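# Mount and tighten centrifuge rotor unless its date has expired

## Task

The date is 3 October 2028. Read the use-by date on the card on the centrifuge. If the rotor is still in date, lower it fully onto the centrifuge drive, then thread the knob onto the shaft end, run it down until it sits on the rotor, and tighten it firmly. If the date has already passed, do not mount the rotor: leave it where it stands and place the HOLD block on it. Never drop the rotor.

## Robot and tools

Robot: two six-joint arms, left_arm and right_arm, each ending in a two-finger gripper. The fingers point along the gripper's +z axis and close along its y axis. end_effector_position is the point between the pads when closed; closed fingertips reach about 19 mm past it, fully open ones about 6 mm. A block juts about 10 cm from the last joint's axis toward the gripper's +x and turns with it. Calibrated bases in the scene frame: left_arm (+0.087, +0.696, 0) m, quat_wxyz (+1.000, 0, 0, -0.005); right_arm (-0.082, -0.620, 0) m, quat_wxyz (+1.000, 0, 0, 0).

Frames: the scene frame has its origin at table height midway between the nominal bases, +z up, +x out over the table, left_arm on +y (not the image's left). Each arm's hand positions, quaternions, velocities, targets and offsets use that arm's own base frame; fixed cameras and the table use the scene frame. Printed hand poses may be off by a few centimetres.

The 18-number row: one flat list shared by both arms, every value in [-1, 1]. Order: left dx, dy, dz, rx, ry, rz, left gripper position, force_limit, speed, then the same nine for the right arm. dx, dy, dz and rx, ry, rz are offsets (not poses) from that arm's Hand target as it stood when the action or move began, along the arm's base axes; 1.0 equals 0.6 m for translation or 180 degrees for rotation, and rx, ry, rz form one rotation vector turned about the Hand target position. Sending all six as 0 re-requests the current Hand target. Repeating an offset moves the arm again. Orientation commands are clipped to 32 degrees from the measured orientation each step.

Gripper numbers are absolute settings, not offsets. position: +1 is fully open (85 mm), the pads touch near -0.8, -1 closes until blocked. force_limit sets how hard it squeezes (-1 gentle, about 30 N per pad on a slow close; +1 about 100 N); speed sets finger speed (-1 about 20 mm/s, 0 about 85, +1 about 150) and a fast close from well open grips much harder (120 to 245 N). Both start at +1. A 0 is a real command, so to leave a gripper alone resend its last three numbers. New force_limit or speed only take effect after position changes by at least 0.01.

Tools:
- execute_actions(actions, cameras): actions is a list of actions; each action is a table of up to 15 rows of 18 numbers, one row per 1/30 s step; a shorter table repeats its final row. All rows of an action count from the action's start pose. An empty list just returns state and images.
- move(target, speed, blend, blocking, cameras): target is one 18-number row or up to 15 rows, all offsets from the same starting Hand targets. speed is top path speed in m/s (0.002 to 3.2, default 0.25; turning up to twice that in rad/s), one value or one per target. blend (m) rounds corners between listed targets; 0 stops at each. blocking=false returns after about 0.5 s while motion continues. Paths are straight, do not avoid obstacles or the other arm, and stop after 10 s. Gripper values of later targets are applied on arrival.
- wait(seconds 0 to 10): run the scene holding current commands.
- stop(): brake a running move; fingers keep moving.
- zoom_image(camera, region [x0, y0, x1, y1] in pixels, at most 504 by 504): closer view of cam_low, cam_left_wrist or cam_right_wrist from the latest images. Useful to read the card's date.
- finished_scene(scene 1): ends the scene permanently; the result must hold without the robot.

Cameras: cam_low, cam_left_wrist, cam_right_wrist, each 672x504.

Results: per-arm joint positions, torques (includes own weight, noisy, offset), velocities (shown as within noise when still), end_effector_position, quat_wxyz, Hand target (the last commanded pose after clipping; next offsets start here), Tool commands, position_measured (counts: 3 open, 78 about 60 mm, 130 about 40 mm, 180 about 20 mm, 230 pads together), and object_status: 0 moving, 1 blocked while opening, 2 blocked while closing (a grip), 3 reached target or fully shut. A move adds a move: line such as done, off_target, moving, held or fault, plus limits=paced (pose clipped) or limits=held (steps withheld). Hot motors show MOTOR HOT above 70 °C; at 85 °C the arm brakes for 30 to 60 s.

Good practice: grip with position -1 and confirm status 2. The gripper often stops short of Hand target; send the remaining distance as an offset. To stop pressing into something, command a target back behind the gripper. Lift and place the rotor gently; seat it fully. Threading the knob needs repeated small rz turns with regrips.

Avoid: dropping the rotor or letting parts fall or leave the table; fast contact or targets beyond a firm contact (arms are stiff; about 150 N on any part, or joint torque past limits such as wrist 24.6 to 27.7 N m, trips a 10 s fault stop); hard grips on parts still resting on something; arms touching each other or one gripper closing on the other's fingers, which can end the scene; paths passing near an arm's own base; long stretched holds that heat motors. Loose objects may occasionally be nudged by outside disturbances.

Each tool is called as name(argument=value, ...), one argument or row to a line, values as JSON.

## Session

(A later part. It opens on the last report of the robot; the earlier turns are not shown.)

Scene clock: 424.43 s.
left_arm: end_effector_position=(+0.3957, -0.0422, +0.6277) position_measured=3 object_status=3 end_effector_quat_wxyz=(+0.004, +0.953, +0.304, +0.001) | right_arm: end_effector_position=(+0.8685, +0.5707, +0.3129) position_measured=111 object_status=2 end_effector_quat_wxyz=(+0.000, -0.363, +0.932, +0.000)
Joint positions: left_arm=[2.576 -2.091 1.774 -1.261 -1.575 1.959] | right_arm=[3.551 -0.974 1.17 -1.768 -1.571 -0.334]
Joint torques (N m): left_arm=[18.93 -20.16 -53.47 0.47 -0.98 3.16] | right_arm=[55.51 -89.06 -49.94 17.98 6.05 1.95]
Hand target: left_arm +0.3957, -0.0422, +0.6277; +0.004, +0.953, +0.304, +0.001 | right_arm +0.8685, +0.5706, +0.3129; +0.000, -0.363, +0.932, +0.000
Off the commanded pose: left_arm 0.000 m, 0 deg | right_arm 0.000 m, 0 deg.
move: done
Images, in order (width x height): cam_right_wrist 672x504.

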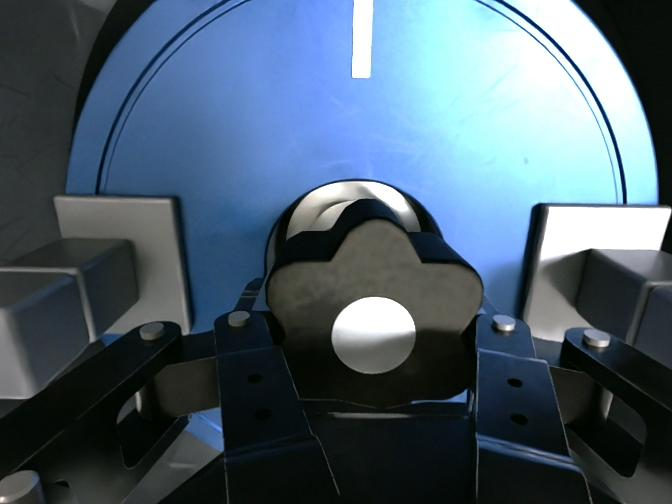

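move(
  target=[0.33,-0.8,-0.15,0,0,0.478,-1,-0.5,0,0,0,0,0,0,0,-1,0,-1],
  speed=0.4,
  cameras=["cam_low","cam_left_wrist"],
)

Scene clock: 430.83 s.
left_arm: end_effector_position=(+0.5936, -0.5221, +0.5377) position_measured=232 object_status=3 end_effector_quat_wxyz=(+0.003, +0.490, +0.872, +0.003) | right_arm: end_effector_position=(+0.8685, +0.5706, +0.3129) position_measured=111 object_status=2 end_effector_quat_wxyz=(+0.000, -0.363, +0.932, +0.000)
Joint positions: left_arm=[2.191 -1.44 1.418 -1.551 -1.562 0.073] | right_arm=[3.551 -0.974 1.17 -1.768 -1.571 -0.334]
Joint torques (N m): left_arm=[-17.57 -59.96 -76.16 1.32 2.16 -3.02] | right_arm=[26.9 -107.43 -50.14 18.15 5.95 1.64]
Hand target: left_arm +0.5937, -0.5222, +0.5377; +0.003, +0.489, +0.872, +0.003 | right_arm +0.8685, +0.5706, +0.3129; +0.000, -0.363, +0.932, +0.000
Off the commanded pose: left_arm 0.000 m, 0 deg | right_arm 0.000 m, 0 deg.
move: done
Images, in order (width x height): cam_low 672x504, cam_left_wrist 672x504.

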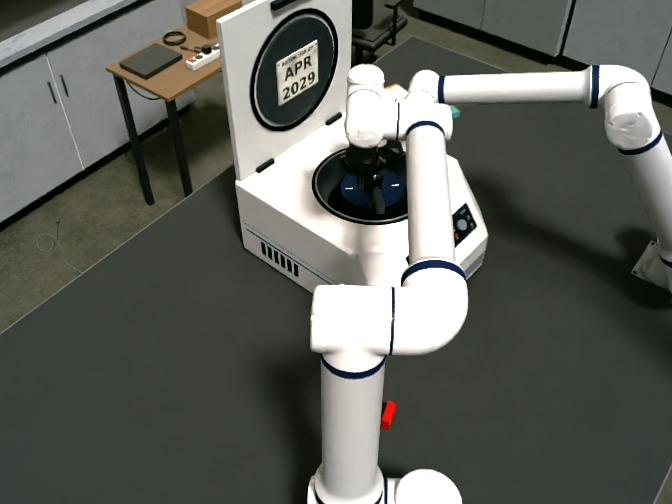

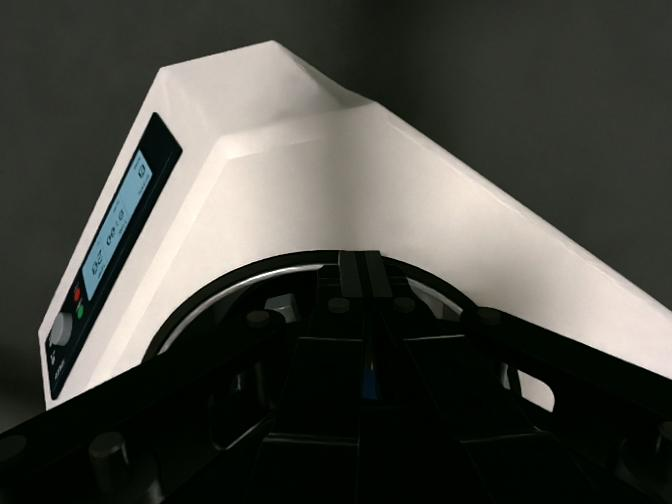

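move(
  target=[0.062,-0.1647,-0.19,0,0,0,-1,-0.5,0,0,0,0,0,0,0,-1,0,-1],
  speed=0.15,
  cameras=["cam_low","cam_left_wrist"],
)

zoom_image(
  camera="cam_low",
  region=[310, 110, 450, 230],
)

Scene clock: 433.00 s.
left_arm: end_effector_position=(+0.6308, -0.6208, +0.4239) position_measured=232 object_status=3 end_effector_quat_wxyz=(+0.003, +0.489, +0.872, +0.003) | right_arm: end_effector_position=(+0.8685, +0.5706, +0.3129) position_measured=111 object_status=2 end_effector_quat_wxyz=(+0.000, -0.363, +0.932, +0.000)
Joint positions: left_arm=[2.16 -1.269 1.408 -1.711 -1.562 0.041] | right_arm=[3.551 -0.974 1.17 -1.768 -1.571 -0.334]
Joint torques (N m): left_arm=[-16.34 -71.14 -73.53 -10.21 2.99 -3.05] | right_arm=[27.69 -106.56 -49.83 18.25 5.92 1.79]
Hand target: left_arm +0.6309, -0.6210, +0.4237; +0.003, +0.489, +0.872, +0.003 | right_arm +0.8685, +0.5706, +0.3129; +0.000, -0.363, +0.932, +0.000
Off the commanded pose: left_arm 0.000 m, 0 deg | right_arm 0.000 m, 0 deg.
move: done
Images, in order (width x height): cam_low 672x504, cam_left_wrist 672x504.

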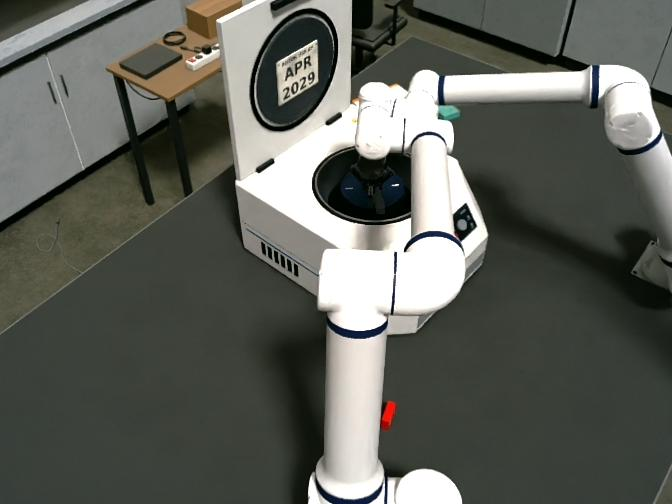

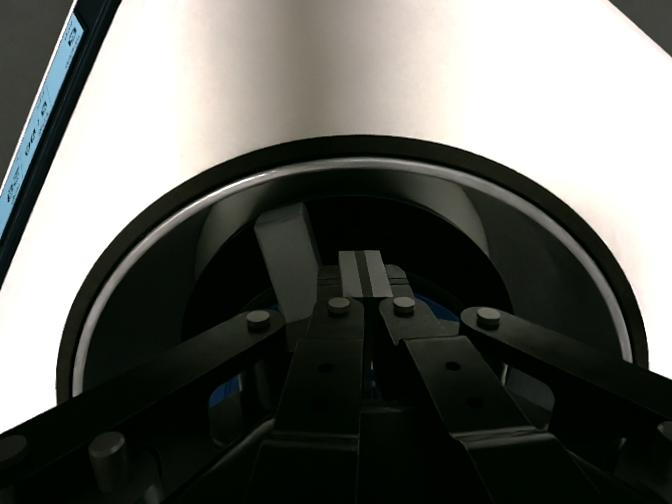

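Scaled by 3.600 from the camera's 672x504 image, which has a finer 960x720 frame.

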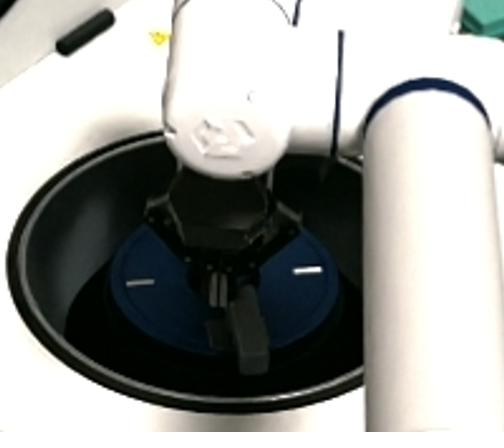

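move(
  target=[
    [0.0085,0.0052,0,0,0,0,-1,-0.5,0,0,0,0,0,0,0,-1,0,-1],
    [0.0085,0.0052,-0.165,0,0,0,-1,-0.5,0,0,0,0,0,0,0,-1,0,-1],
  ],
  speed=0.1,
  cameras=["cam_low","cam_left_wrist"],
)

zoom_image(
  camera="cam_low",
  region=[310, 110, 450, 230],
)

Scene clock: 436.27 s.
left_arm: end_effector_position=(+0.6365, -0.6187, +0.3291) position_measured=232 object_status=3 end_effector_quat_wxyz=(+0.005, +0.489, +0.872, +0.002) | right_arm: end_effector_position=(+0.8685, +0.5706, +0.3129) position_measured=111 object_status=2 end_effector_quat_wxyz=(+0.000, -0.363, +0.932, +0.000)
Joint positions: left_arm=[2.166 -1.233 1.531 -1.875 -1.563 0.048] | right_arm=[3.551 -0.974 1.17 -1.768 -1.571 -0.334]
Joint torques (N m): left_arm=[0.37 -86.01 -62.59 -4.31 0.63 0.18] | right_arm=[29.98 -106.69 -48.4 18.14 5.74 1.44]
Hand target: left_arm +0.6365, -0.6187, +0.3291; +0.005, +0.489, +0.872, +0.002 (not the last commanded pose) | right_arm +0.8685, +0.5706, +0.3129; +0.000, -0.363, +0.932, +0.000
Tool commands: left_gripper/position=-1.0 left_gripper/force_limit=-0.498039 left_gripper/speed=+0.003922 right_gripper/position=-1.0 right_gripper/force_limit=+0.0 right_gripper/speed=-1.0
Off the commanded pose: left_arm 0.005 m, 0 deg | right_arm 0.000 m, 0 deg.
FORCE FAULT: contact force on the left arm reached its limit, and that arm stopped. The contact can be on any part of that arm, not only on its tool. That arm is still stopped at the end of this call. That arm stays stopped for about 10 more seconds. Until then a move that you send moves the other arm only, and its call returns only when the move has ended. Once the stop has ended, the next robot result says so. If the stop ends while you think or write, that arm runs what you send next, counted from a new Hand target: where the arm stands when the stop ends. While its stop runs, that arm takes no new command, but its gripper still runs the gripper command that each later call begins with. Until it ends, the stop uses up actions while you think or wait. An arm that is not stopped still takes commands.
move: fault (left_arm)
Images, in order (width x height): cam_low 672x504, cam_left_wrist 672x504.

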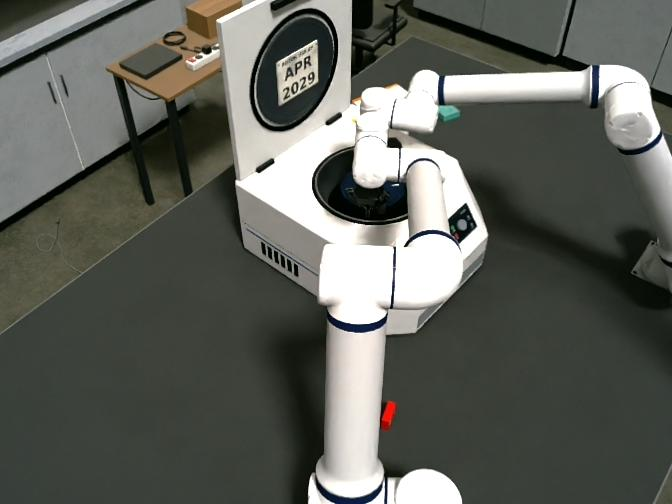

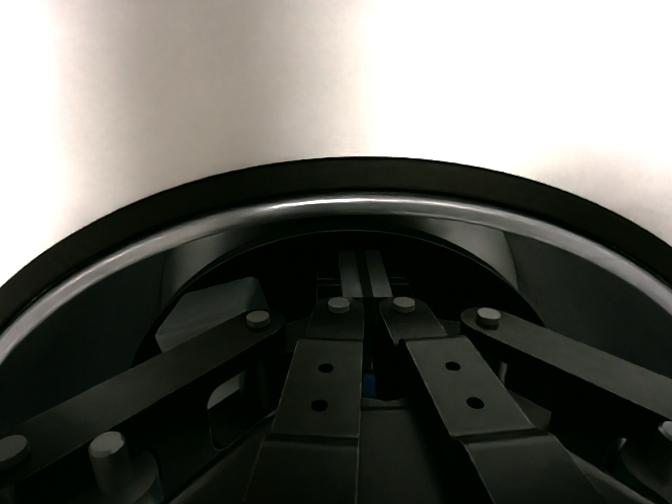

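Scaled by 3.600 from the camera's 672x504 image, which has a finer 960x720 frame.

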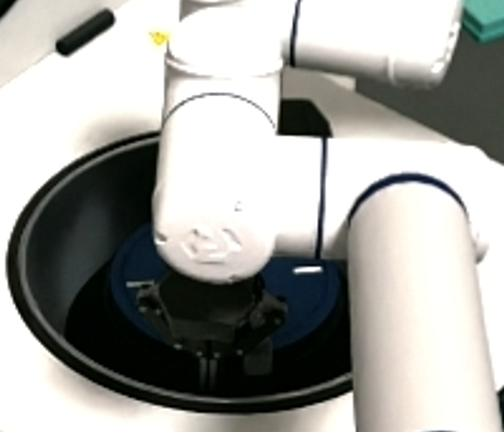

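wait(
  seconds=9.7,
  cameras=[],
)

move(
  target=[0,0,0.019,0,0,0,-1,-0.5,0,0,0,0,0,0,0,-1,0,-1],
  speed=0.05,
  cameras=["cam_left_wrist","cam_right_wrist"],
)

Scene clock: 447.57 s.
left_arm: end_effector_position=(+0.6365, -0.6187, +0.3291) position_measured=232 object_status=3 end_effector_quat_wxyz=(+0.005, +0.489, +0.872, +0.002) | right_arm: end_effector_position=(+0.8685, +0.5706, +0.3129) position_measured=111 object_status=2 end_effector_quat_wxyz=(+0.000, -0.363, +0.932, +0.000)
Joint positions: left_arm=[2.166 -1.233 1.531 -1.875 -1.563 0.048] | right_arm=[3.551 -0.974 1.17 -1.768 -1.571 -0.334]
Joint torques (N m): left_arm=[1.98 -87.96 -62.19 -4.43 0.62 0.52] | right_arm=[35.09 -103.44 -32.15 17.99 5.9 1.57]
Hand target: left_arm +0.6365, -0.6187, +0.3291; +0.005, +0.489, +0.872, +0.002 (not the last commanded pose) | right_arm +0.8685, +0.5706, +0.3129; +0.000, -0.363, +0.932, +0.000
Tool commands: left_gripper/position=-1.0 left_gripper/force_limit=-0.498039 left_gripper/speed=+0.003922 right_gripper/position=-1.0 right_gripper/force_limit=+0.0 right_gripper/speed=-1.0
Off the commanded pose: left_arm 0.005 m, 0 deg | right_arm 0.000 m, 0 deg.
FORCE FAULT, CONTINUED: the left arm's stop, for the force fault that an earlier result reported, is over. The rest of the stop counts as 20 of the actions that you can send in this scene. That arm's target is now where it stood when the stop ended, not its last command. That arm accepts commands again.
wait: 9.70 s; at rest from the start
No camera images: "cameras" was empty.

Scene clock: 448.37 s.
left_arm: end_effector_position=(+0.6365, -0.6187, +0.3402) position_measured=232 object_status=3 end_effector_quat_wxyz=(+0.005, +0.489, +0.872, +0.002) | right_arm: end_effector_position=(+0.8685, +0.5706, +0.3129) position_measured=111 object_status=2 end_effector_quat_wxyz=(+0.000, -0.363, +0.932, +0.000)
Joint positions: left_arm=[2.166 -1.239 1.517 -1.856 -1.563 0.048] | right_arm=[3.551 -0.974 1.17 -1.768 -1.571 -0.334]
Joint torques (N m): left_arm=[2.1 -104.35 -74.65 2.03 0.79 0.24] | right_arm=[36.72 -102.55 -32.71 18.04 5.85 1.61]
Hand target: left_arm +0.6365, -0.6187, +0.3405; +0.005, +0.489, +0.872, +0.002 | right_arm +0.8685, +0.5706, +0.3129; +0.000, -0.363, +0.932, +0.000
Off the commanded pose: left_arm 0.000 m, 0 deg | right_arm 0.000 m, 0 deg.
move: done
Images, in order (width x height): cam_left_wrist 672x504, cam_right_wrist 672x504.

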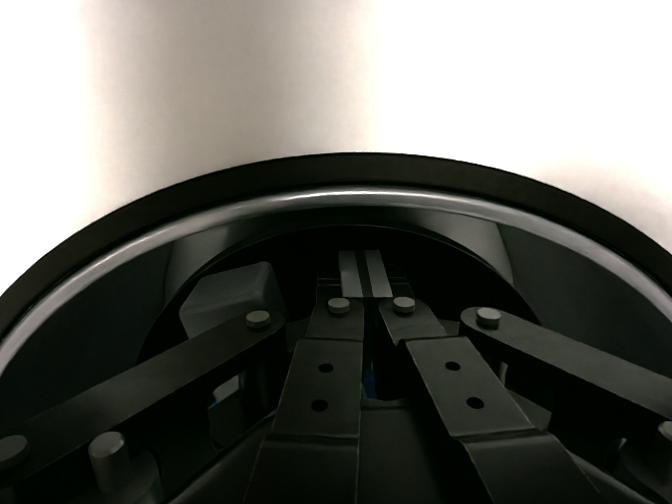

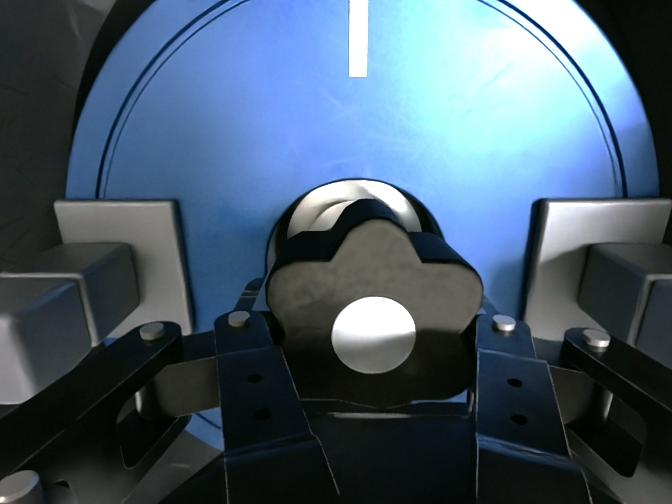

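move(
  target=[0,0,0,0,0,0,-1,-0.5,0,0,0,-0.0005,0,0,-0.18,-1,0,-1],
  speed=0.3,
  cameras=["cam_left_wrist","cam_right_wrist"],
)

Scene clock: 450.60 s.
left_arm: end_effector_position=(+0.6365, -0.6187, +0.3405) position_measured=232 object_status=3 end_effector_quat_wxyz=(+0.005, +0.489, +0.872, +0.002) | right_arm: end_effector_position=(+0.8685, +0.5707, +0.3126) position_measured=111 object_status=2 end_effector_quat_wxyz=(+0.000, -0.089, +0.996, +0.000)
Joint positions: left_arm=[2.166 -1.239 1.517 -1.856 -1.563 0.048] | right_arm=[3.551 -0.974 1.17 -1.768 -1.571 0.231]
Joint torques (N m): left_arm=[-1.23 -96.45 -66.48 0.81 1.15 0.25] | right_arm=[111.18 -44.11 -22.22 6.59 18.37 2.19]
Hand target: left_arm +0.6365, -0.6187, +0.3405; +0.005, +0.489, +0.872, +0.002 | right_arm +0.8685, +0.5706, +0.3126; +0.000, -0.089, +0.996, +0.000
Off the commanded pose: left_arm 0.000 m, 0 deg | right_arm 0.000 m, 0 deg.
move: done
Images, in order (width x height): cam_left_wrist 672x504, cam_right_wrist 672x504.

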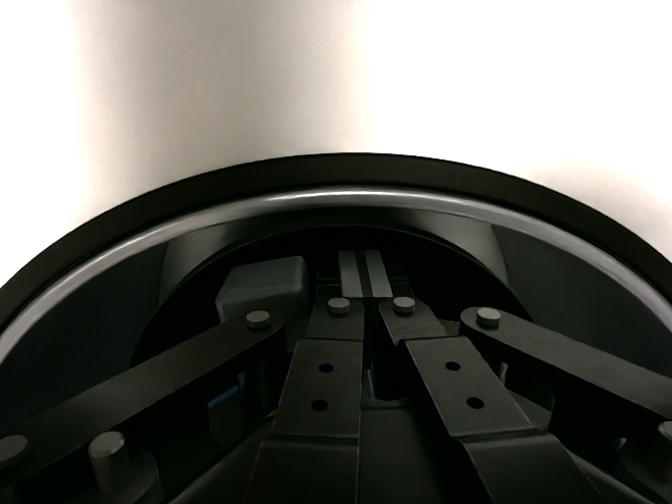

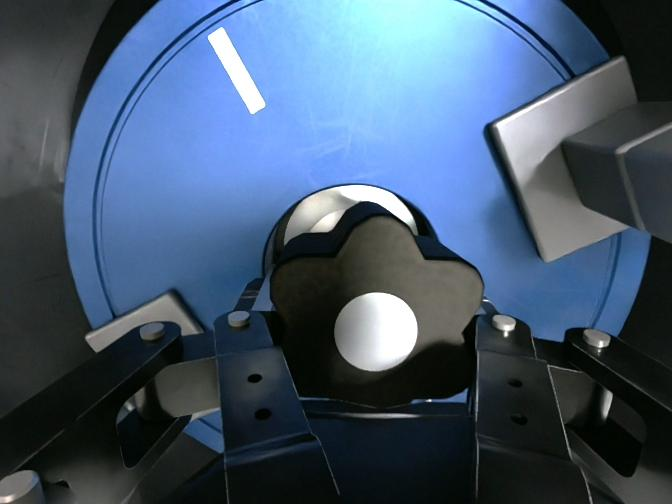

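move(
  target=[0,0,0,0,0,0,-1,-0.5,0,0.0017,-0.0027,0,0,0,0,-1,0,-1],
  speed=0.03,
  cameras=["cam_right_wrist"],
)

Scene clock: 452.90 s.
left_arm: end_effector_position=(+0.6365, -0.6187, +0.3405) position_measured=232 object_status=3 end_effector_quat_wxyz=(+0.005, +0.489, +0.872, +0.002) | right_arm: end_effector_position=(+0.8695, +0.5692, +0.3126) position_measured=111 object_status=2 end_effector_quat_wxyz=(+0.000, -0.089, +0.996, +0.000)
Joint positions: left_arm=[2.166 -1.239 1.517 -1.856 -1.563 0.048] | right_arm=[3.55 -0.974 1.17 -1.768 -1.571 0.23]
Joint torques (N m): left_arm=[0.48 -81.64 -55.27 -0.62 0.92 0.25] | right_arm=[43.9 -54.95 -5.7 11.3 18.37 -1.23]
Hand target: left_arm +0.6365, -0.6187, +0.3405; +0.005, +0.489, +0.872, +0.002 | right_arm +0.8695, +0.5690, +0.3126; +0.000, -0.089, +0.996, +0.000
Off the commanded pose: left_arm 0.000 m, 0 deg | right_arm 0.000 m, 0 deg.
move: done
Images, in order (width x height): cam_right_wrist 672x504.

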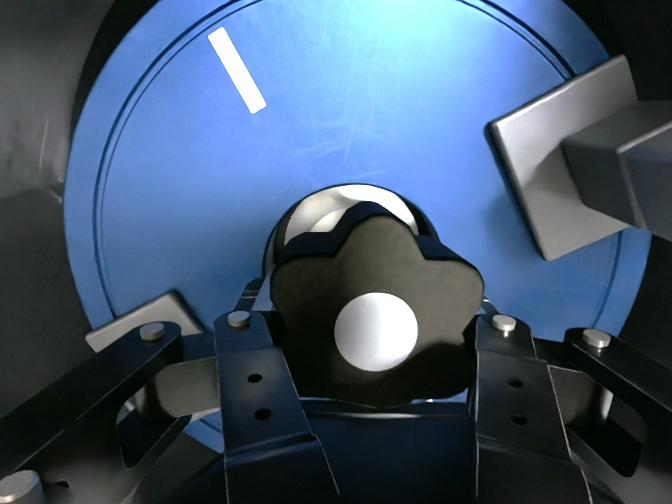

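move(
  target=[
    [0,0,0,0,0,0,-1,-0.5,0,0.0012,-0.0017,0.003,0,0,0,-1,0,-1],
    [0,0,0,0,0,0,-1,-0.5,0,0.0012,-0.0017,0.003,0,0,0,0.56,0.5,-0.5],
    [0,0,0,0,0,0,-1,-0.5,0,0.0012,-0.0017,0.06,0,0,0,0.56,0.5,-0.5],
    [0,0,0,0,0,0,-1,-0.5,0,0.0012,-0.0017,0.06,0,0,0.667,0.56,0.5,-0.5],
  ],
  speed=[0.03,0.05,0.1,0.8],
  cameras=["cam_right_wrist"],
)

Scene clock: 459.33 s.
left_arm: end_effector_position=(+0.6365, -0.6187, +0.3405) position_measured=232 object_status=3 end_effector_quat_wxyz=(+0.005, +0.489, +0.872, +0.002) | right_arm: end_effector_position=(+0.8703, +0.5680, +0.3486) position_measured=58 object_status=3 end_effector_quat_wxyz=(+0.000, +0.907, -0.421, +0.000)
Joint positions: left_arm=[2.166 -1.239 1.517 -1.856 -1.563 0.048] | right_arm=[3.548 -0.984 1.123 -1.71 -1.57 -1.867]
Joint torques (N m): left_arm=[-0.64 -73.23 -60.38 -4.42 1.48 0.4] | right_arm=[-17.16 -113.31 -88.97 -1.63 3.7 -2.14]
Hand target: left_arm +0.6365, -0.6187, +0.3405; +0.005, +0.489, +0.872, +0.002 | right_arm +0.8703, +0.5680, +0.3486; +0.000, +0.907, -0.421, +0.000
Off the commanded pose: left_arm 0.000 m, 0 deg | right_arm 0.000 m, 0 deg.
move: done
Images, in order (width x height): cam_right_wrist 672x504.

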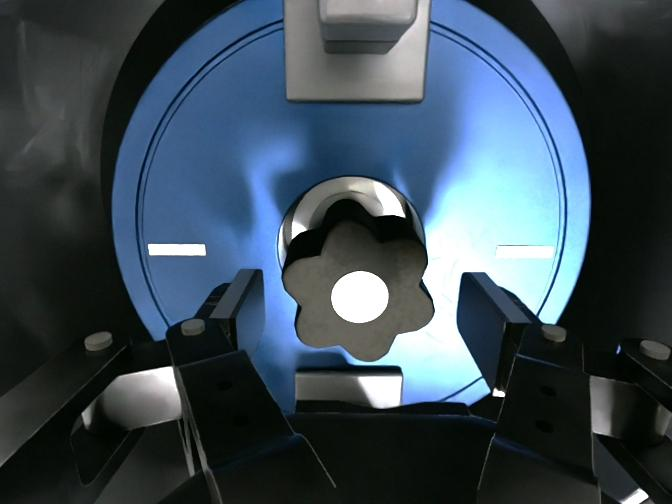

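move(
  target=[0,0,0,0,0,0,-1,-0.5,0,0,0,0,0,0,0.711,0.56,0.5,-0.5],
  speed=0.8,
  cameras=["cam_right_wrist"],
)

Scene clock: 462.97 s.
left_arm: end_effector_position=(+0.6365, -0.6187, +0.3405) position_measured=232 object_status=3 end_effector_quat_wxyz=(+0.005, +0.489, +0.872, +0.002) | right_arm: end_effector_position=(+0.8703, +0.5680, +0.3486) position_measured=58 object_status=3 end_effector_quat_wxyz=(+0.000, +0.776, +0.631, +0.000) end_effector_velocity=(+0.000, -0.001, -0.002) end_effector_angular_velocity=(+0.000, +0.003, +0.004)
Joint positions: left_arm=[2.166 -1.239 1.517 -1.856 -1.563 0.048] | right_arm=[3.548 -0.984 1.122 -1.708 -1.571 -4.1]
Joint velocities: left_arm=[within noise] | right_arm=[-0.001 0.001 0.003 0 0.001 -0.005]
Joint torques (N m): left_arm=[-1.64 -75.25 -68.13 -6.96 1.6 0.4] | right_arm=[-17.86 -114.39 -69.36 -1.62 2.28 -2.21]
Hand target: left_arm +0.6365, -0.6187, +0.3405; +0.005, +0.489, +0.872, +0.002 | right_arm +0.8703, +0.5680, +0.3486; +0.000, +0.776, +0.631, +0.000
Off the commanded pose: left_arm 0.000 m, 0 deg | right_arm 0.000 m, 0 deg.
move: done
Images, in order (width x height): cam_right_wrist 672x504.

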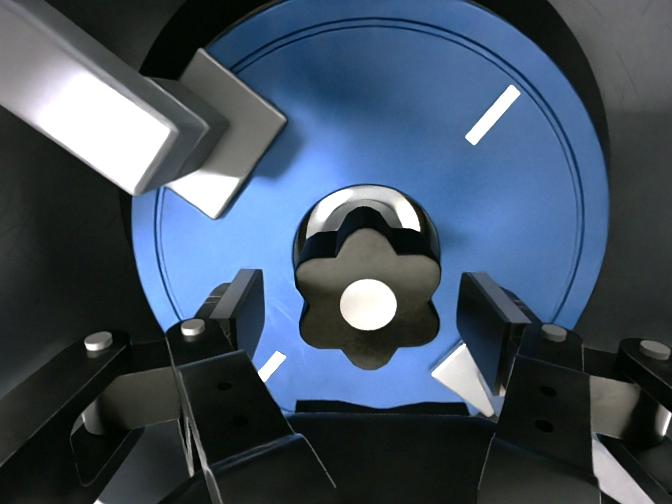

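move(
  target=[
    [0,0,0,0,0,0,-1,-0.5,0,0.0032,-0.0022,0,0,0,0,0.56,0.5,-0.5],
    [0,0,0,0,0,0,-1,-0.5,0,0.0032,-0.0022,-0.06,0,0,0,0.56,0.5,-0.5],
    [0,0,0,0,0,0,-1,-0.5,0,0.0032,-0.0022,-0.06,0,0,0,-1,0.2,-1],
  ],
  speed=[0.05,0.08,0.05],
  cameras=["cam_right_wrist"],
)

move(
  target=[0,0,0,0,0,0,-1,-0.5,0,0,0,0,0,0,-0.5,-1,0.2,-1],
  speed=0.5,
  cameras=["cam_right_wrist"],
)

Scene clock: 466.93 s.
left_arm: end_effector_position=(+0.6365, -0.6187, +0.3405) position_measured=232 object_status=3 end_effector_quat_wxyz=(+0.005, +0.489, +0.872, +0.002) | right_arm: end_effector_position=(+0.8722, +0.5667, +0.3128) position_measured=108 object_status=0 end_effector_quat_wxyz=(+0.000, +0.776, +0.631, +0.000)
Joint positions: left_arm=[2.166 -1.239 1.517 -1.856 -1.563 0.048] | right_arm=[3.546 -0.972 1.166 -1.765 -1.571 -4.102]
Joint torques (N m): left_arm=[-0.38 -74.87 -71.92 -9.19 1.82 0.19] | right_arm=[-1.38 -60.06 -41.13 0.03 0.98 -1.49]
Hand target: left_arm +0.6365, -0.6187, +0.3405; +0.005, +0.489, +0.872, +0.002 | right_arm +0.8722, +0.5667, +0.3126; +0.000, +0.776, +0.631, +0.000
Off the commanded pose: left_arm 0.000 m, 0 deg | right_arm 0.000 m, 0 deg.
move: done
Images, in order (width x height): cam_right_wrist 672x504.

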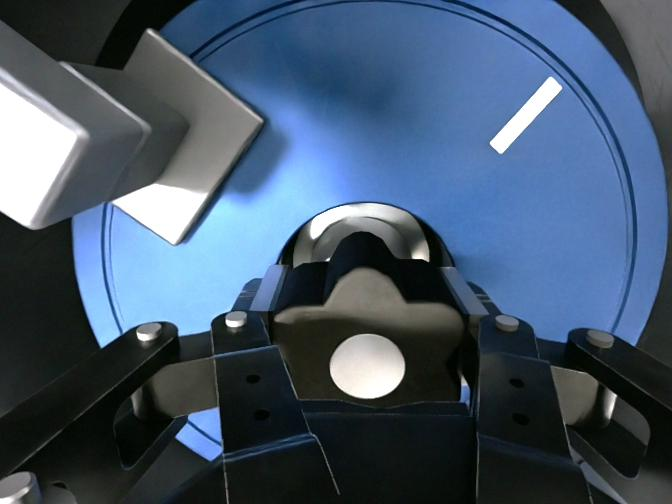

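Scene clock: 469.40 s.
left_arm: end_effector_position=(+0.6365, -0.6187, +0.3405) position_measured=232 object_status=3 end_effector_quat_wxyz=(+0.005, +0.489, +0.872, +0.002) | right_arm: end_effector_position=(+0.8722, +0.5667, +0.3126) position_measured=108 object_status=2 end_effector_quat_wxyz=(+0.000, +0.995, -0.102, +0.000)
Joint positions: left_arm=[2.166 -1.239 1.517 -1.856 -1.563 0.048] | right_arm=[3.546 -0.972 1.167 -1.765 -1.57 -2.532]
Joint torques (N m): left_arm=[-0.83 -75.7 -72.15 -10.12 0.76 0.31] | right_arm=[19.96 -62.32 -53.19 1.18 -1.12 1.39]
Hand target: left_arm +0.6365, -0.6187, +0.3405; +0.005, +0.489, +0.872, +0.002 | right_arm +0.8722, +0.5667, +0.3126; +0.000, +0.995, -0.102, +0.000
Off the commanded pose: left_arm 0.000 m, 0 deg | right_arm 0.000 m, 0 deg.
move: done
Images, in order (width x height): cam_right_wrist 672x504.

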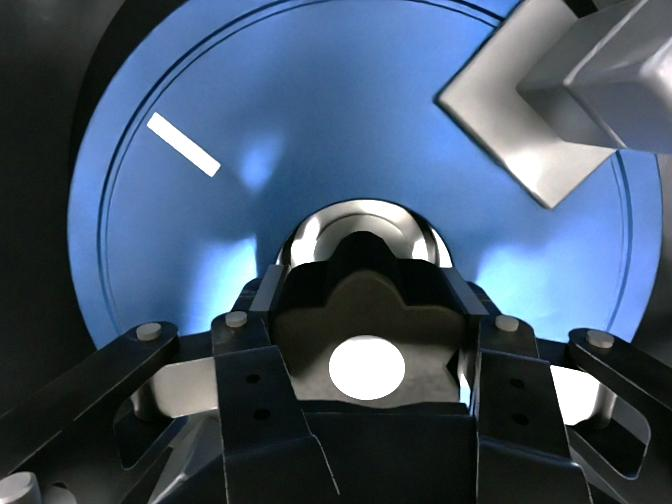

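move(
  target=[0,0,0,0,0,0,-1,-0.5,0,0,0,0,0,0,-0.85,-1,0.2,-1],
  speed=0.6,
  cameras=["cam_right_wrist","cam_left_wrist"],
)

Scene clock: 473.00 s.
left_arm: end_effector_position=(+0.6365, -0.6187, +0.3405) position_measured=232 object_status=3 end_effector_quat_wxyz=(+0.005, +0.489, +0.872, +0.002) | right_arm: end_effector_position=(+0.8722, +0.5667, +0.3126) position_measured=108 object_status=2 end_effector_quat_wxyz=(+0.000, -0.133, +0.991, +0.000)
Joint positions: left_arm=[2.166 -1.239 1.517 -1.856 -1.563 0.048] | right_arm=[3.546 -0.972 1.168 -1.767 -1.571 0.138]
Joint torques (N m): left_arm=[-2.32 -75.48 -71.58 -8.42 -1.65 0.59] | right_arm=[39.65 -78.79 -72.8 -0.96 4.29 1.81]
Hand target: left_arm +0.6365, -0.6187, +0.3405; +0.005, +0.489, +0.872, +0.002 | right_arm +0.8722, +0.5667, +0.3126; +0.000, -0.133, +0.991, +0.000
Off the commanded pose: left_arm 0.000 m, 0 deg | right_arm 0.000 m, 0 deg.
move: done
Images, in order (width x height): cam_left_wrist 672x504, cam_right_wrist 672x504.

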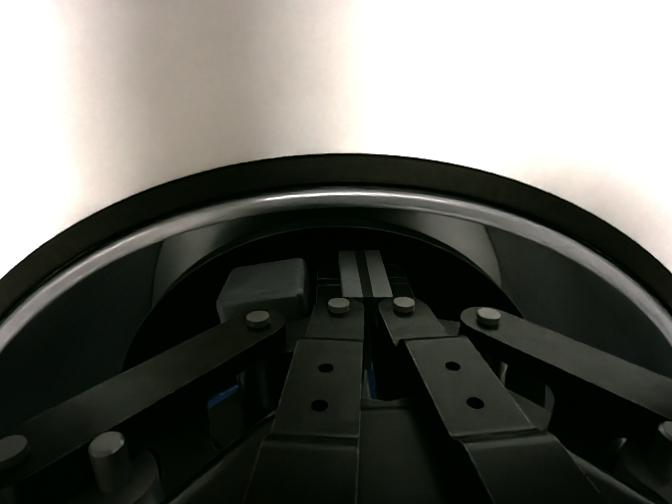

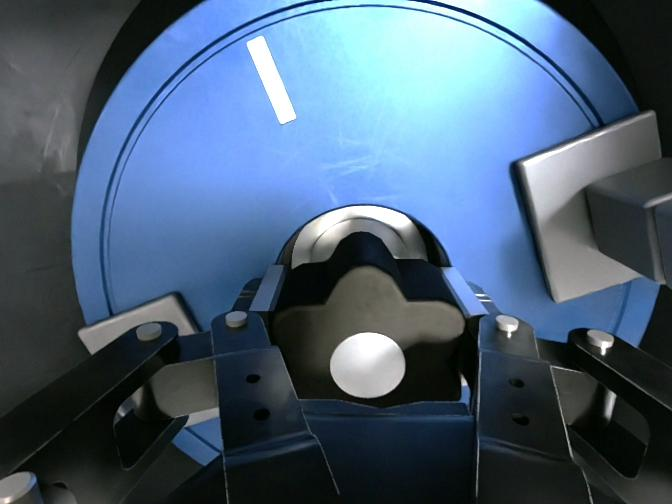

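move(
  target=[
    [0,0,0,0,0,0,-1,-0.5,0,0,0,0,0,0,0,0.56,0.5,0],
    [0,0,0,0,0,0,-1,-0.5,0,0,0,0,0,0,0.667,0.56,0.5,0],
    [0,0,0,0,0,0,-1,-0.5,0,0,0,-0.0005,0,0,-0.667,0.56,0.5,0],
    [0,0,0,0,0,0,-1,-0.5,0,0,0,-0.0005,0,0,-0.667,-1,0.2,-0.6],
    [0,0,0,0,0,0,-1,-0.5,0,0,0,-0.0013,0,0,0.667,-1,0.2,-0.6],
    [0,0,0,0,0,0,-1,-0.5,0,0,0,-0.0021,0,0,0,-1,0.2,-0.6],
  ],
  speed=1.0,
  blend=[0,0.0,0,0,0,0],
  cameras=["cam_right_wrist"],
)

Scene clock: 484.07 s.
left_arm: end_effector_position=(+0.6365, -0.6188, +0.3405) position_measured=232 object_status=3 end_effector_quat_wxyz=(+0.005, +0.489, +0.872, +0.002) | right_arm: end_effector_position=(+0.8722, +0.5667, +0.3113) position_measured=107 object_status=2 end_effector_quat_wxyz=(+0.000, -0.133, +0.991, +0.000)
Joint positions: left_arm=[2.166 -1.239 1.517 -1.856 -1.563 0.048] | right_arm=[3.546 -0.972 1.169 -1.769 -1.571 0.138]
Joint torques (N m): left_arm=[-2.34 -96.9 -71.89 -2.16 0.99 0.46] | right_arm=[27.04 -81.35 -72.21 0.36 0.63 1.46]
Hand target: left_arm +0.6365, -0.6187, +0.3405; +0.005, +0.489, +0.872, +0.002 | right_arm +0.8722, +0.5667, +0.3113; +0.000, -0.133, +0.991, +0.000
Off the commanded pose: left_arm 0.000 m, 0 deg | right_arm 0.000 m, 0 deg.
move: done
Images, in order (width x height): cam_right_wrist 672x504.

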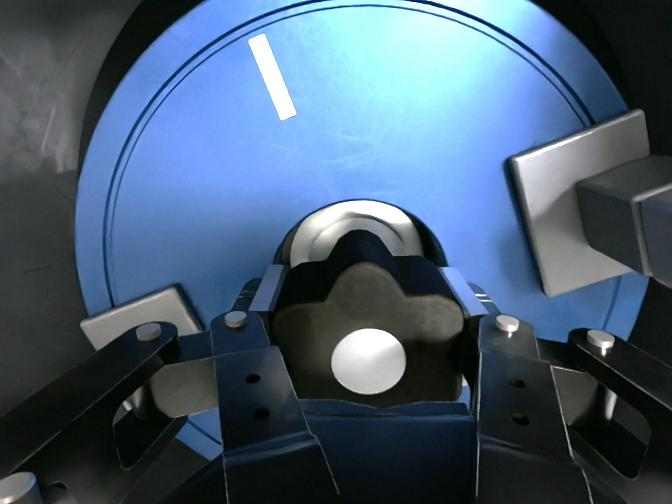

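move(
  target=[
    [0,0,0,0,0,0,-1,-0.5,0,0,0,0,0,0,0,0.56,0.5,0],
    [0,0,0,0,0,0,-1,-0.5,0,0,0,0,0,0,0.667,0.56,0.5,0],
    [0,0,0,0,0,0,-1,-0.5,0,0,0,-0.001,0,0,-0.667,0.56,0.5,0],
    [0,0,0,0,0,0,-1,-0.5,0,0,0,-0.001,0,0,-0.667,-1,0.2,-0.6],
    [0,0,0,0,0,0,-1,-0.5,0,0,0,-0.0025,0,0,0.667,-1,0.2,-0.6],
    [0,0,0,0,0,0,-1,-0.5,0,0,0,-0.004,0,0,0,-1,0.2,-0.6],
  ],
  speed=1.0,
  cameras=["cam_right_wrist"],
)

Scene clock: 494.23 s.
left_arm: end_effector_position=(+0.6365, -0.6187, +0.3405) position_measured=232 object_status=3 end_effector_quat_wxyz=(+0.005, +0.489, +0.872, +0.002) | right_arm: end_effector_position=(+0.8722, +0.5667, +0.3089) position_measured=106 object_status=2 end_effector_quat_wxyz=(+0.000, -0.133, +0.991, +0.000)
Joint positions: left_arm=[2.166 -1.239 1.517 -1.856 -1.563 0.048] | right_arm=[3.546 -0.971 1.172 -1.773 -1.571 0.138]
Joint torques (N m): left_arm=[-18.12 -101.79 -71.01 -0.1 1.36 0.26] | right_arm=[29.85 -80.55 -74.95 -0.85 1.41 1.59]
Hand target: left_arm +0.6365, -0.6187, +0.3405; +0.005, +0.489, +0.872, +0.002 | right_arm +0.8722, +0.5667, +0.3089; +0.000, -0.133, +0.991, +0.000
Off the commanded pose: left_arm 0.000 m, 0 deg | right_arm 0.000 m, 0 deg.
move: done
Images, in order (width x height): cam_right_wrist 672x504.

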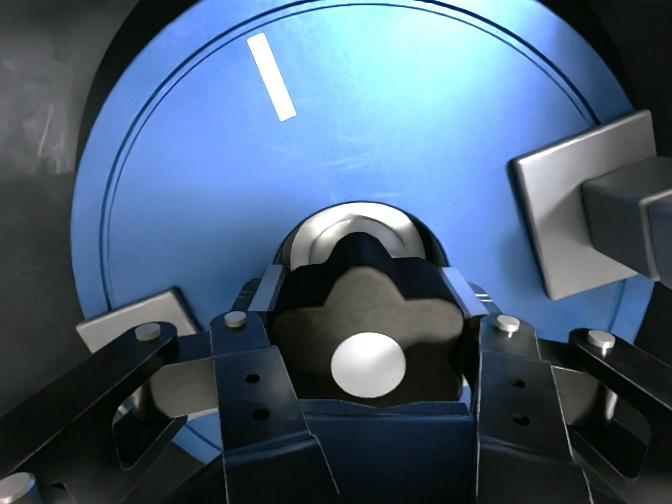

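move(
  target=[
    [0,0,0,0,0,0,-1,-0.5,0,0,0,0,0,0,0,0.56,0.5,0],
    [0,0,0,0,0,0,-1,-0.5,0,0,0,0,0,0,0.667,0.56,0.5,0],
    [0,0,0,0,0,0,-1,-0.5,0,0,0,-0.0002,0,0,-0.667,0.56,0.5,0],
    [0,0,0,0,0,0,-1,-0.5,0,0,0,-0.0002,0,0,-0.667,-1,0.2,-0.6],
    [0,0,0,0,0,0,-1,-0.5,0,0,0,-0.0016,0,0,0.667,-1,0.2,-0.6],
    [0,0,0,0,0,0,-1,-0.5,0,0,0,-0.003,0,0,0,-1,0.2,-0.6],
  ],
  speed=1.1,
  cameras=["cam_right_wrist"],
)

move(
  target=[
    [0,0,0,0,0,0,-1,-0.5,0,0,0,0,0,0,0,0.56,0.5,0],
    [0,0,0,0,0,0,-1,-0.5,0,0,0,0,0,0,0.667,0.56,0.5,0],
    [0,0,0,0,0,0,-1,-0.5,0,0,0,-0.0002,0,0,-0.667,0.56,0.5,0],
    [0,0,0,0,0,0,-1,-0.5,0,0,0,-0.0002,0,0,-0.667,-1,0.2,-0.6],
    [0,0,0,0,0,0,-1,-0.5,0,0,0,-0.0016,0,0,0.667,-1,0.2,-0.6],
    [0,0,0,0,0,0,-1,-0.5,0,0,0,-0.003,0,0,0,-1,0.2,-0.6],
  ],
  speed=1.1,
  cameras=["cam_right_wrist"],
)

Scene clock: 504.70 s.
left_arm: end_effector_position=(+0.6365, -0.6188, +0.3405) position_measured=232 object_status=3 end_effector_quat_wxyz=(+0.005, +0.489, +0.872, +0.002) | right_arm: end_effector_position=(+0.8722, +0.5667, +0.3071) position_measured=106 object_status=2 end_effector_quat_wxyz=(+0.000, -0.133, +0.991, +0.000)
Joint positions: left_arm=[2.166 -1.239 1.517 -1.856 -1.563 0.048] | right_arm=[3.546 -0.97 1.174 -1.775 -1.571 0.138]
Joint torques (N m): left_arm=[0.77 -100.39 -71.7 -4.14 0.61 0.64] | right_arm=[35.49 -78.27 -73.97 -0.89 2.35 2.35]
Hand target: left_arm +0.6365, -0.6187, +0.3405; +0.005, +0.489, +0.872, +0.002 | right_arm +0.8722, +0.5667, +0.3071; +0.000, -0.133, +0.991, +0.000
Off the commanded pose: left_arm 0.000 m, 0 deg | right_arm 0.000 m, 0 deg.
move: done
Images, in order (width x height): cam_right_wrist 672x504.

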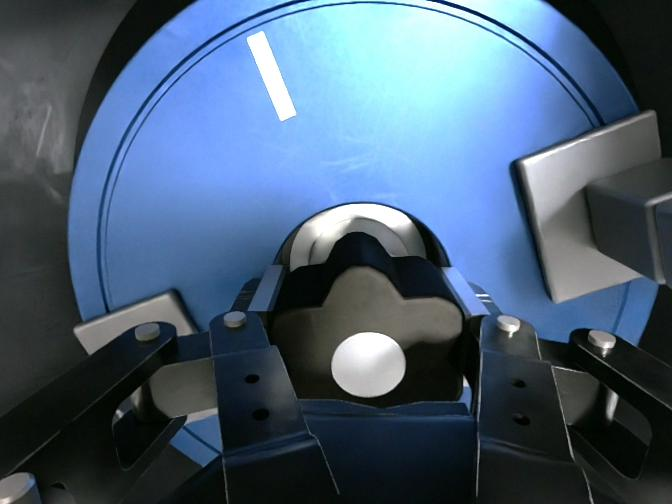

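Scene clock: 520.93 s.
left_arm: end_effector_position=(+0.6517, -0.6075, +0.3409) position_measured=232 object_status=3 end_effector_quat_wxyz=(+0.014, +0.484, +0.875, +0.016) | right_arm: end_effector_position=(+0.8737, +0.5645, +0.3063) position_measured=105 object_status=2 end_effector_quat_wxyz=(-0.006, +0.988, -0.152, -0.003)
Joint positions: left_arm=[2.177 -1.238 1.517 -1.86 -1.529 0.048] | right_arm=[3.54 -0.971 1.178 -1.779 -1.558 -2.437]
Joint torques (N m): left_arm=[-3.12 -88.78 -62.53 -4.37 -2.1 0.51] | right_arm=[64.28 -101.22 -68.05 -1.54 17.48 3.62]
Hand target: left_arm +0.6517, -0.6075, +0.3409; +0.014, +0.484, +0.875, +0.016 (not the last commanded pose) | right_arm +0.8737, +0.5645, +0.3063; -0.006, +0.988, -0.152, -0.003 (not the last commanded pose)
Tool commands: left_gripper/position=-1.0 left_gripper/force_limit=-0.498039 left_gripper/speed=+0.003922 right_gripper/position=-1.0 right_gripper/force_limit=+0.2 right_gripper/speed=-0.6
Off the commanded pose: left_arm 0.019 m, 2 deg | right_arm 0.003 m, 147 deg.
TORQUE FAULT: the external load on joint 5 (wrist 2) of the right arm reached its load limit, and that arm stopped. Since the last result, the stops that this result tells of count together as 19 of the actions that you can send in this scene. A torque fault puts only its own arm into a fault stop. That arm's remaining commands of this call were not run. That arm may still press on what stopped it. That arm is still stopped at the end of this call. That arm stays stopped for about 1 more second. Until then a move that you send moves the other arm only, and its call returns only when the move has ended. Once the stop has ended, the next robot result says so. If the stop ends while you think or write, that arm runs what you send next, counted from a new Hand target: where the arm stands when the stop ends. While its stop runs, that arm takes no new command, but its gripper still runs the gripper command that each later call begins with. Until it ends, the stop uses up actions while you think or wait. An arm that is not stopped still takes commands.
TORQUE FAULT: the external load on joint 5 (wrist 2) of the left arm reached its load limit, and that arm stopped for 10 seconds. A torque fault puts only its own arm into a fault stop. That arm's remaining commands of this call were not run. That arm's target is now where it stood when the stop ended, not its last command. That arm keeps its grip as last carried out and accepts commands again: back off and push less far. That arm stops again whenever a joint's load reaches its limit.
move: fault (left_arm, right_arm); path passed 4 of 6 targets
Images, in order (width x height): cam_right_wrist 672x504.

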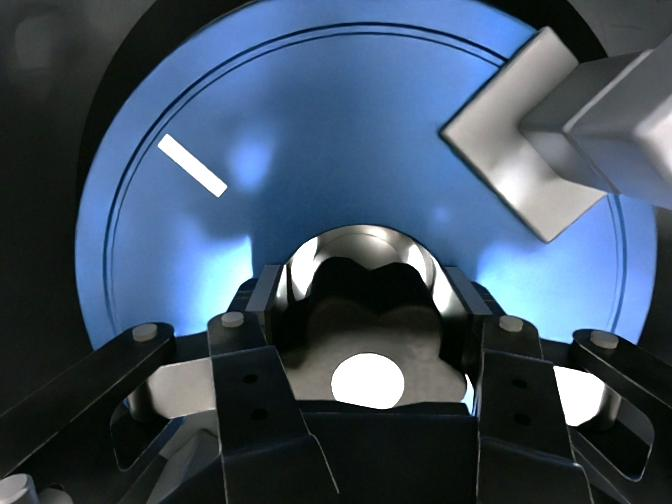

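wait(
  seconds=1.3,
  cameras=[],
)

move(
  target=[
    [0,0,0,0,0,0,-1,-0.5,0,0,0,0,0,0,0,0.56,0.5,-0.5],
    [0,0,0,0,0,0,-1,-0.5,0,0,0,0.1,0,0,0,0.56,0.5,-0.5],
  ],
  speed=0.1,
)

zoom_image(
  camera="cam_right_wrist",
  region=[230, 150, 500, 400],
)

Scene clock: 522.97 s.
left_arm: end_effector_position=(+0.6518, -0.6075, +0.3409) position_measured=232 object_status=3 end_effector_quat_wxyz=(+0.014, +0.484, +0.875, +0.016) | right_arm: end_effector_position=(+0.8737, +0.5645, +0.3063) position_measured=105 object_status=2 end_effector_quat_wxyz=(-0.006, +0.988, -0.152, -0.003)
Joint positions: left_arm=[2.177 -1.238 1.517 -1.86 -1.529 0.048] | right_arm=[3.54 -0.971 1.178 -1.779 -1.558 -2.437]
Joint torques (N m): left_arm=[-27.49 -89.46 -62.83 -4.32 -11.57 0.28] | right_arm=[97.16 -106 -50.6 1.28 36.28 4.89]
Hand target: left_arm +0.6517, -0.6075, +0.3409; +0.014, +0.484, +0.875, +0.016 (not the last commanded pose) | right_arm +0.8737, +0.5645, +0.3063; -0.006, +0.988, -0.152, -0.003 (not the last commanded pose)
Tool commands: left_gripper/position=-1.0 left_gripper/force_limit=-0.498039 left_gripper/speed=+0.003922 right_gripper/position=-1.0 right_gripper/force_limit=+0.2 right_gripper/speed=-0.6
Off the commanded pose: left_arm 0.019 m, 2 deg | right_arm 0.003 m, 147 deg.
TORQUE FAULT, CONTINUED: the right arm's stop, for the torque fault of joint 5 (wrist 2) that an earlier result reported, is over. That arm's target is now where it stood when the stop ended, not its last command. That arm keeps its grip as last carried out and accepts commands again: back off and push less far. That arm stops again whenever a joint's load reaches its limit.
wait: 1.30 s; at rest from the start
No camera images: "cameras" was empty.

Scene clock: 524.77 s.
left_arm: end_effector_position=(+0.6517, -0.6075, +0.3409) position_measured=232 object_status=3 end_effector_quat_wxyz=(+0.014, +0.484, +0.875, +0.016) | right_arm: end_effector_position=(+0.8737, +0.5645, +0.3661) position_measured=58 object_status=3 end_effector_quat_wxyz=(-0.006, +0.988, -0.152, -0.003)
Joint positions: left_arm=[2.177 -1.238 1.517 -1.86 -1.529 0.048] | right_arm=[3.54 -0.988 1.099 -1.683 -1.558 -2.437]
Joint torques (N m): left_arm=[18.38 -87.18 -63.1 -4.42 2.52 0.06] | right_arm=[-15.89 -113.87 -89.84 -1.26 1.22 -1.33]
Hand target: left_arm +0.6517, -0.6075, +0.3409; +0.014, +0.484, +0.875, +0.016 | right_arm +0.8737, +0.5645, +0.3663; -0.006, +0.988, -0.152, -0.003
Off the commanded pose: left_arm 0.000 m, 0 deg | right_arm 0.000 m, 0 deg.
move: done

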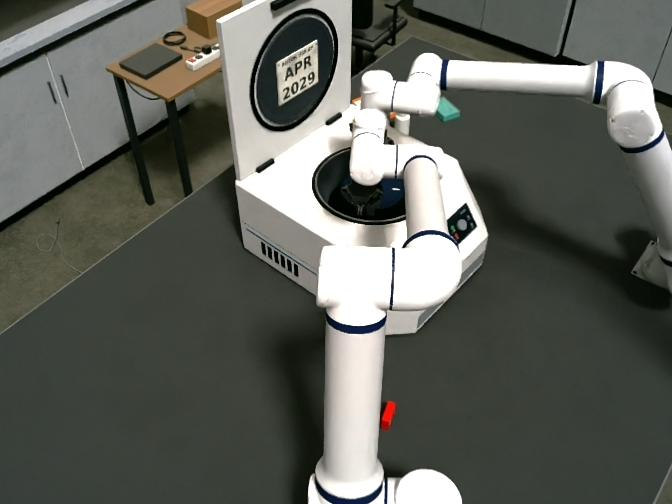

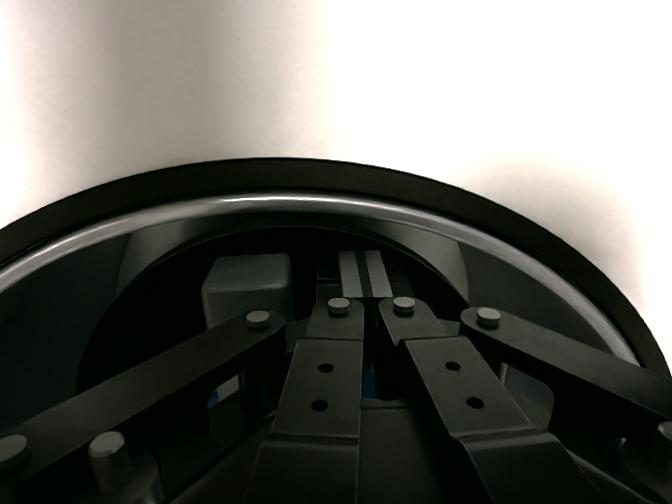

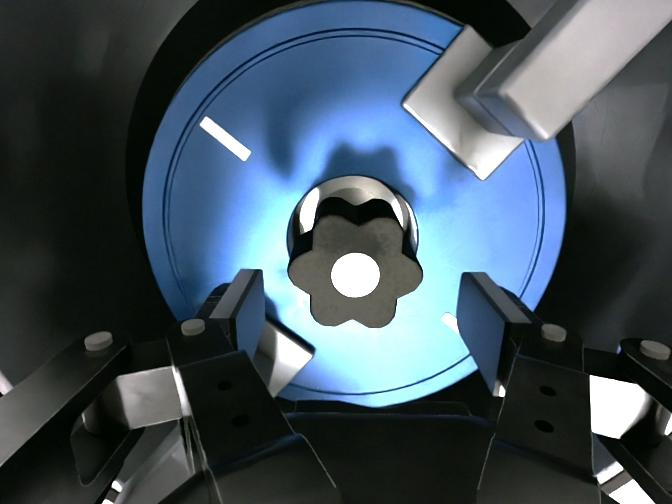

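Scaled by 1.867 from the camera's 672x504 image, which has a finer 960x720 frame.

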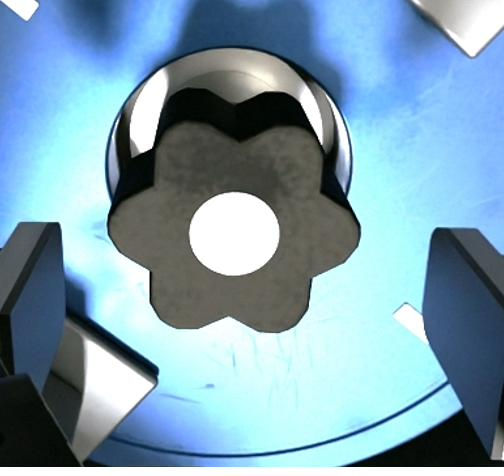

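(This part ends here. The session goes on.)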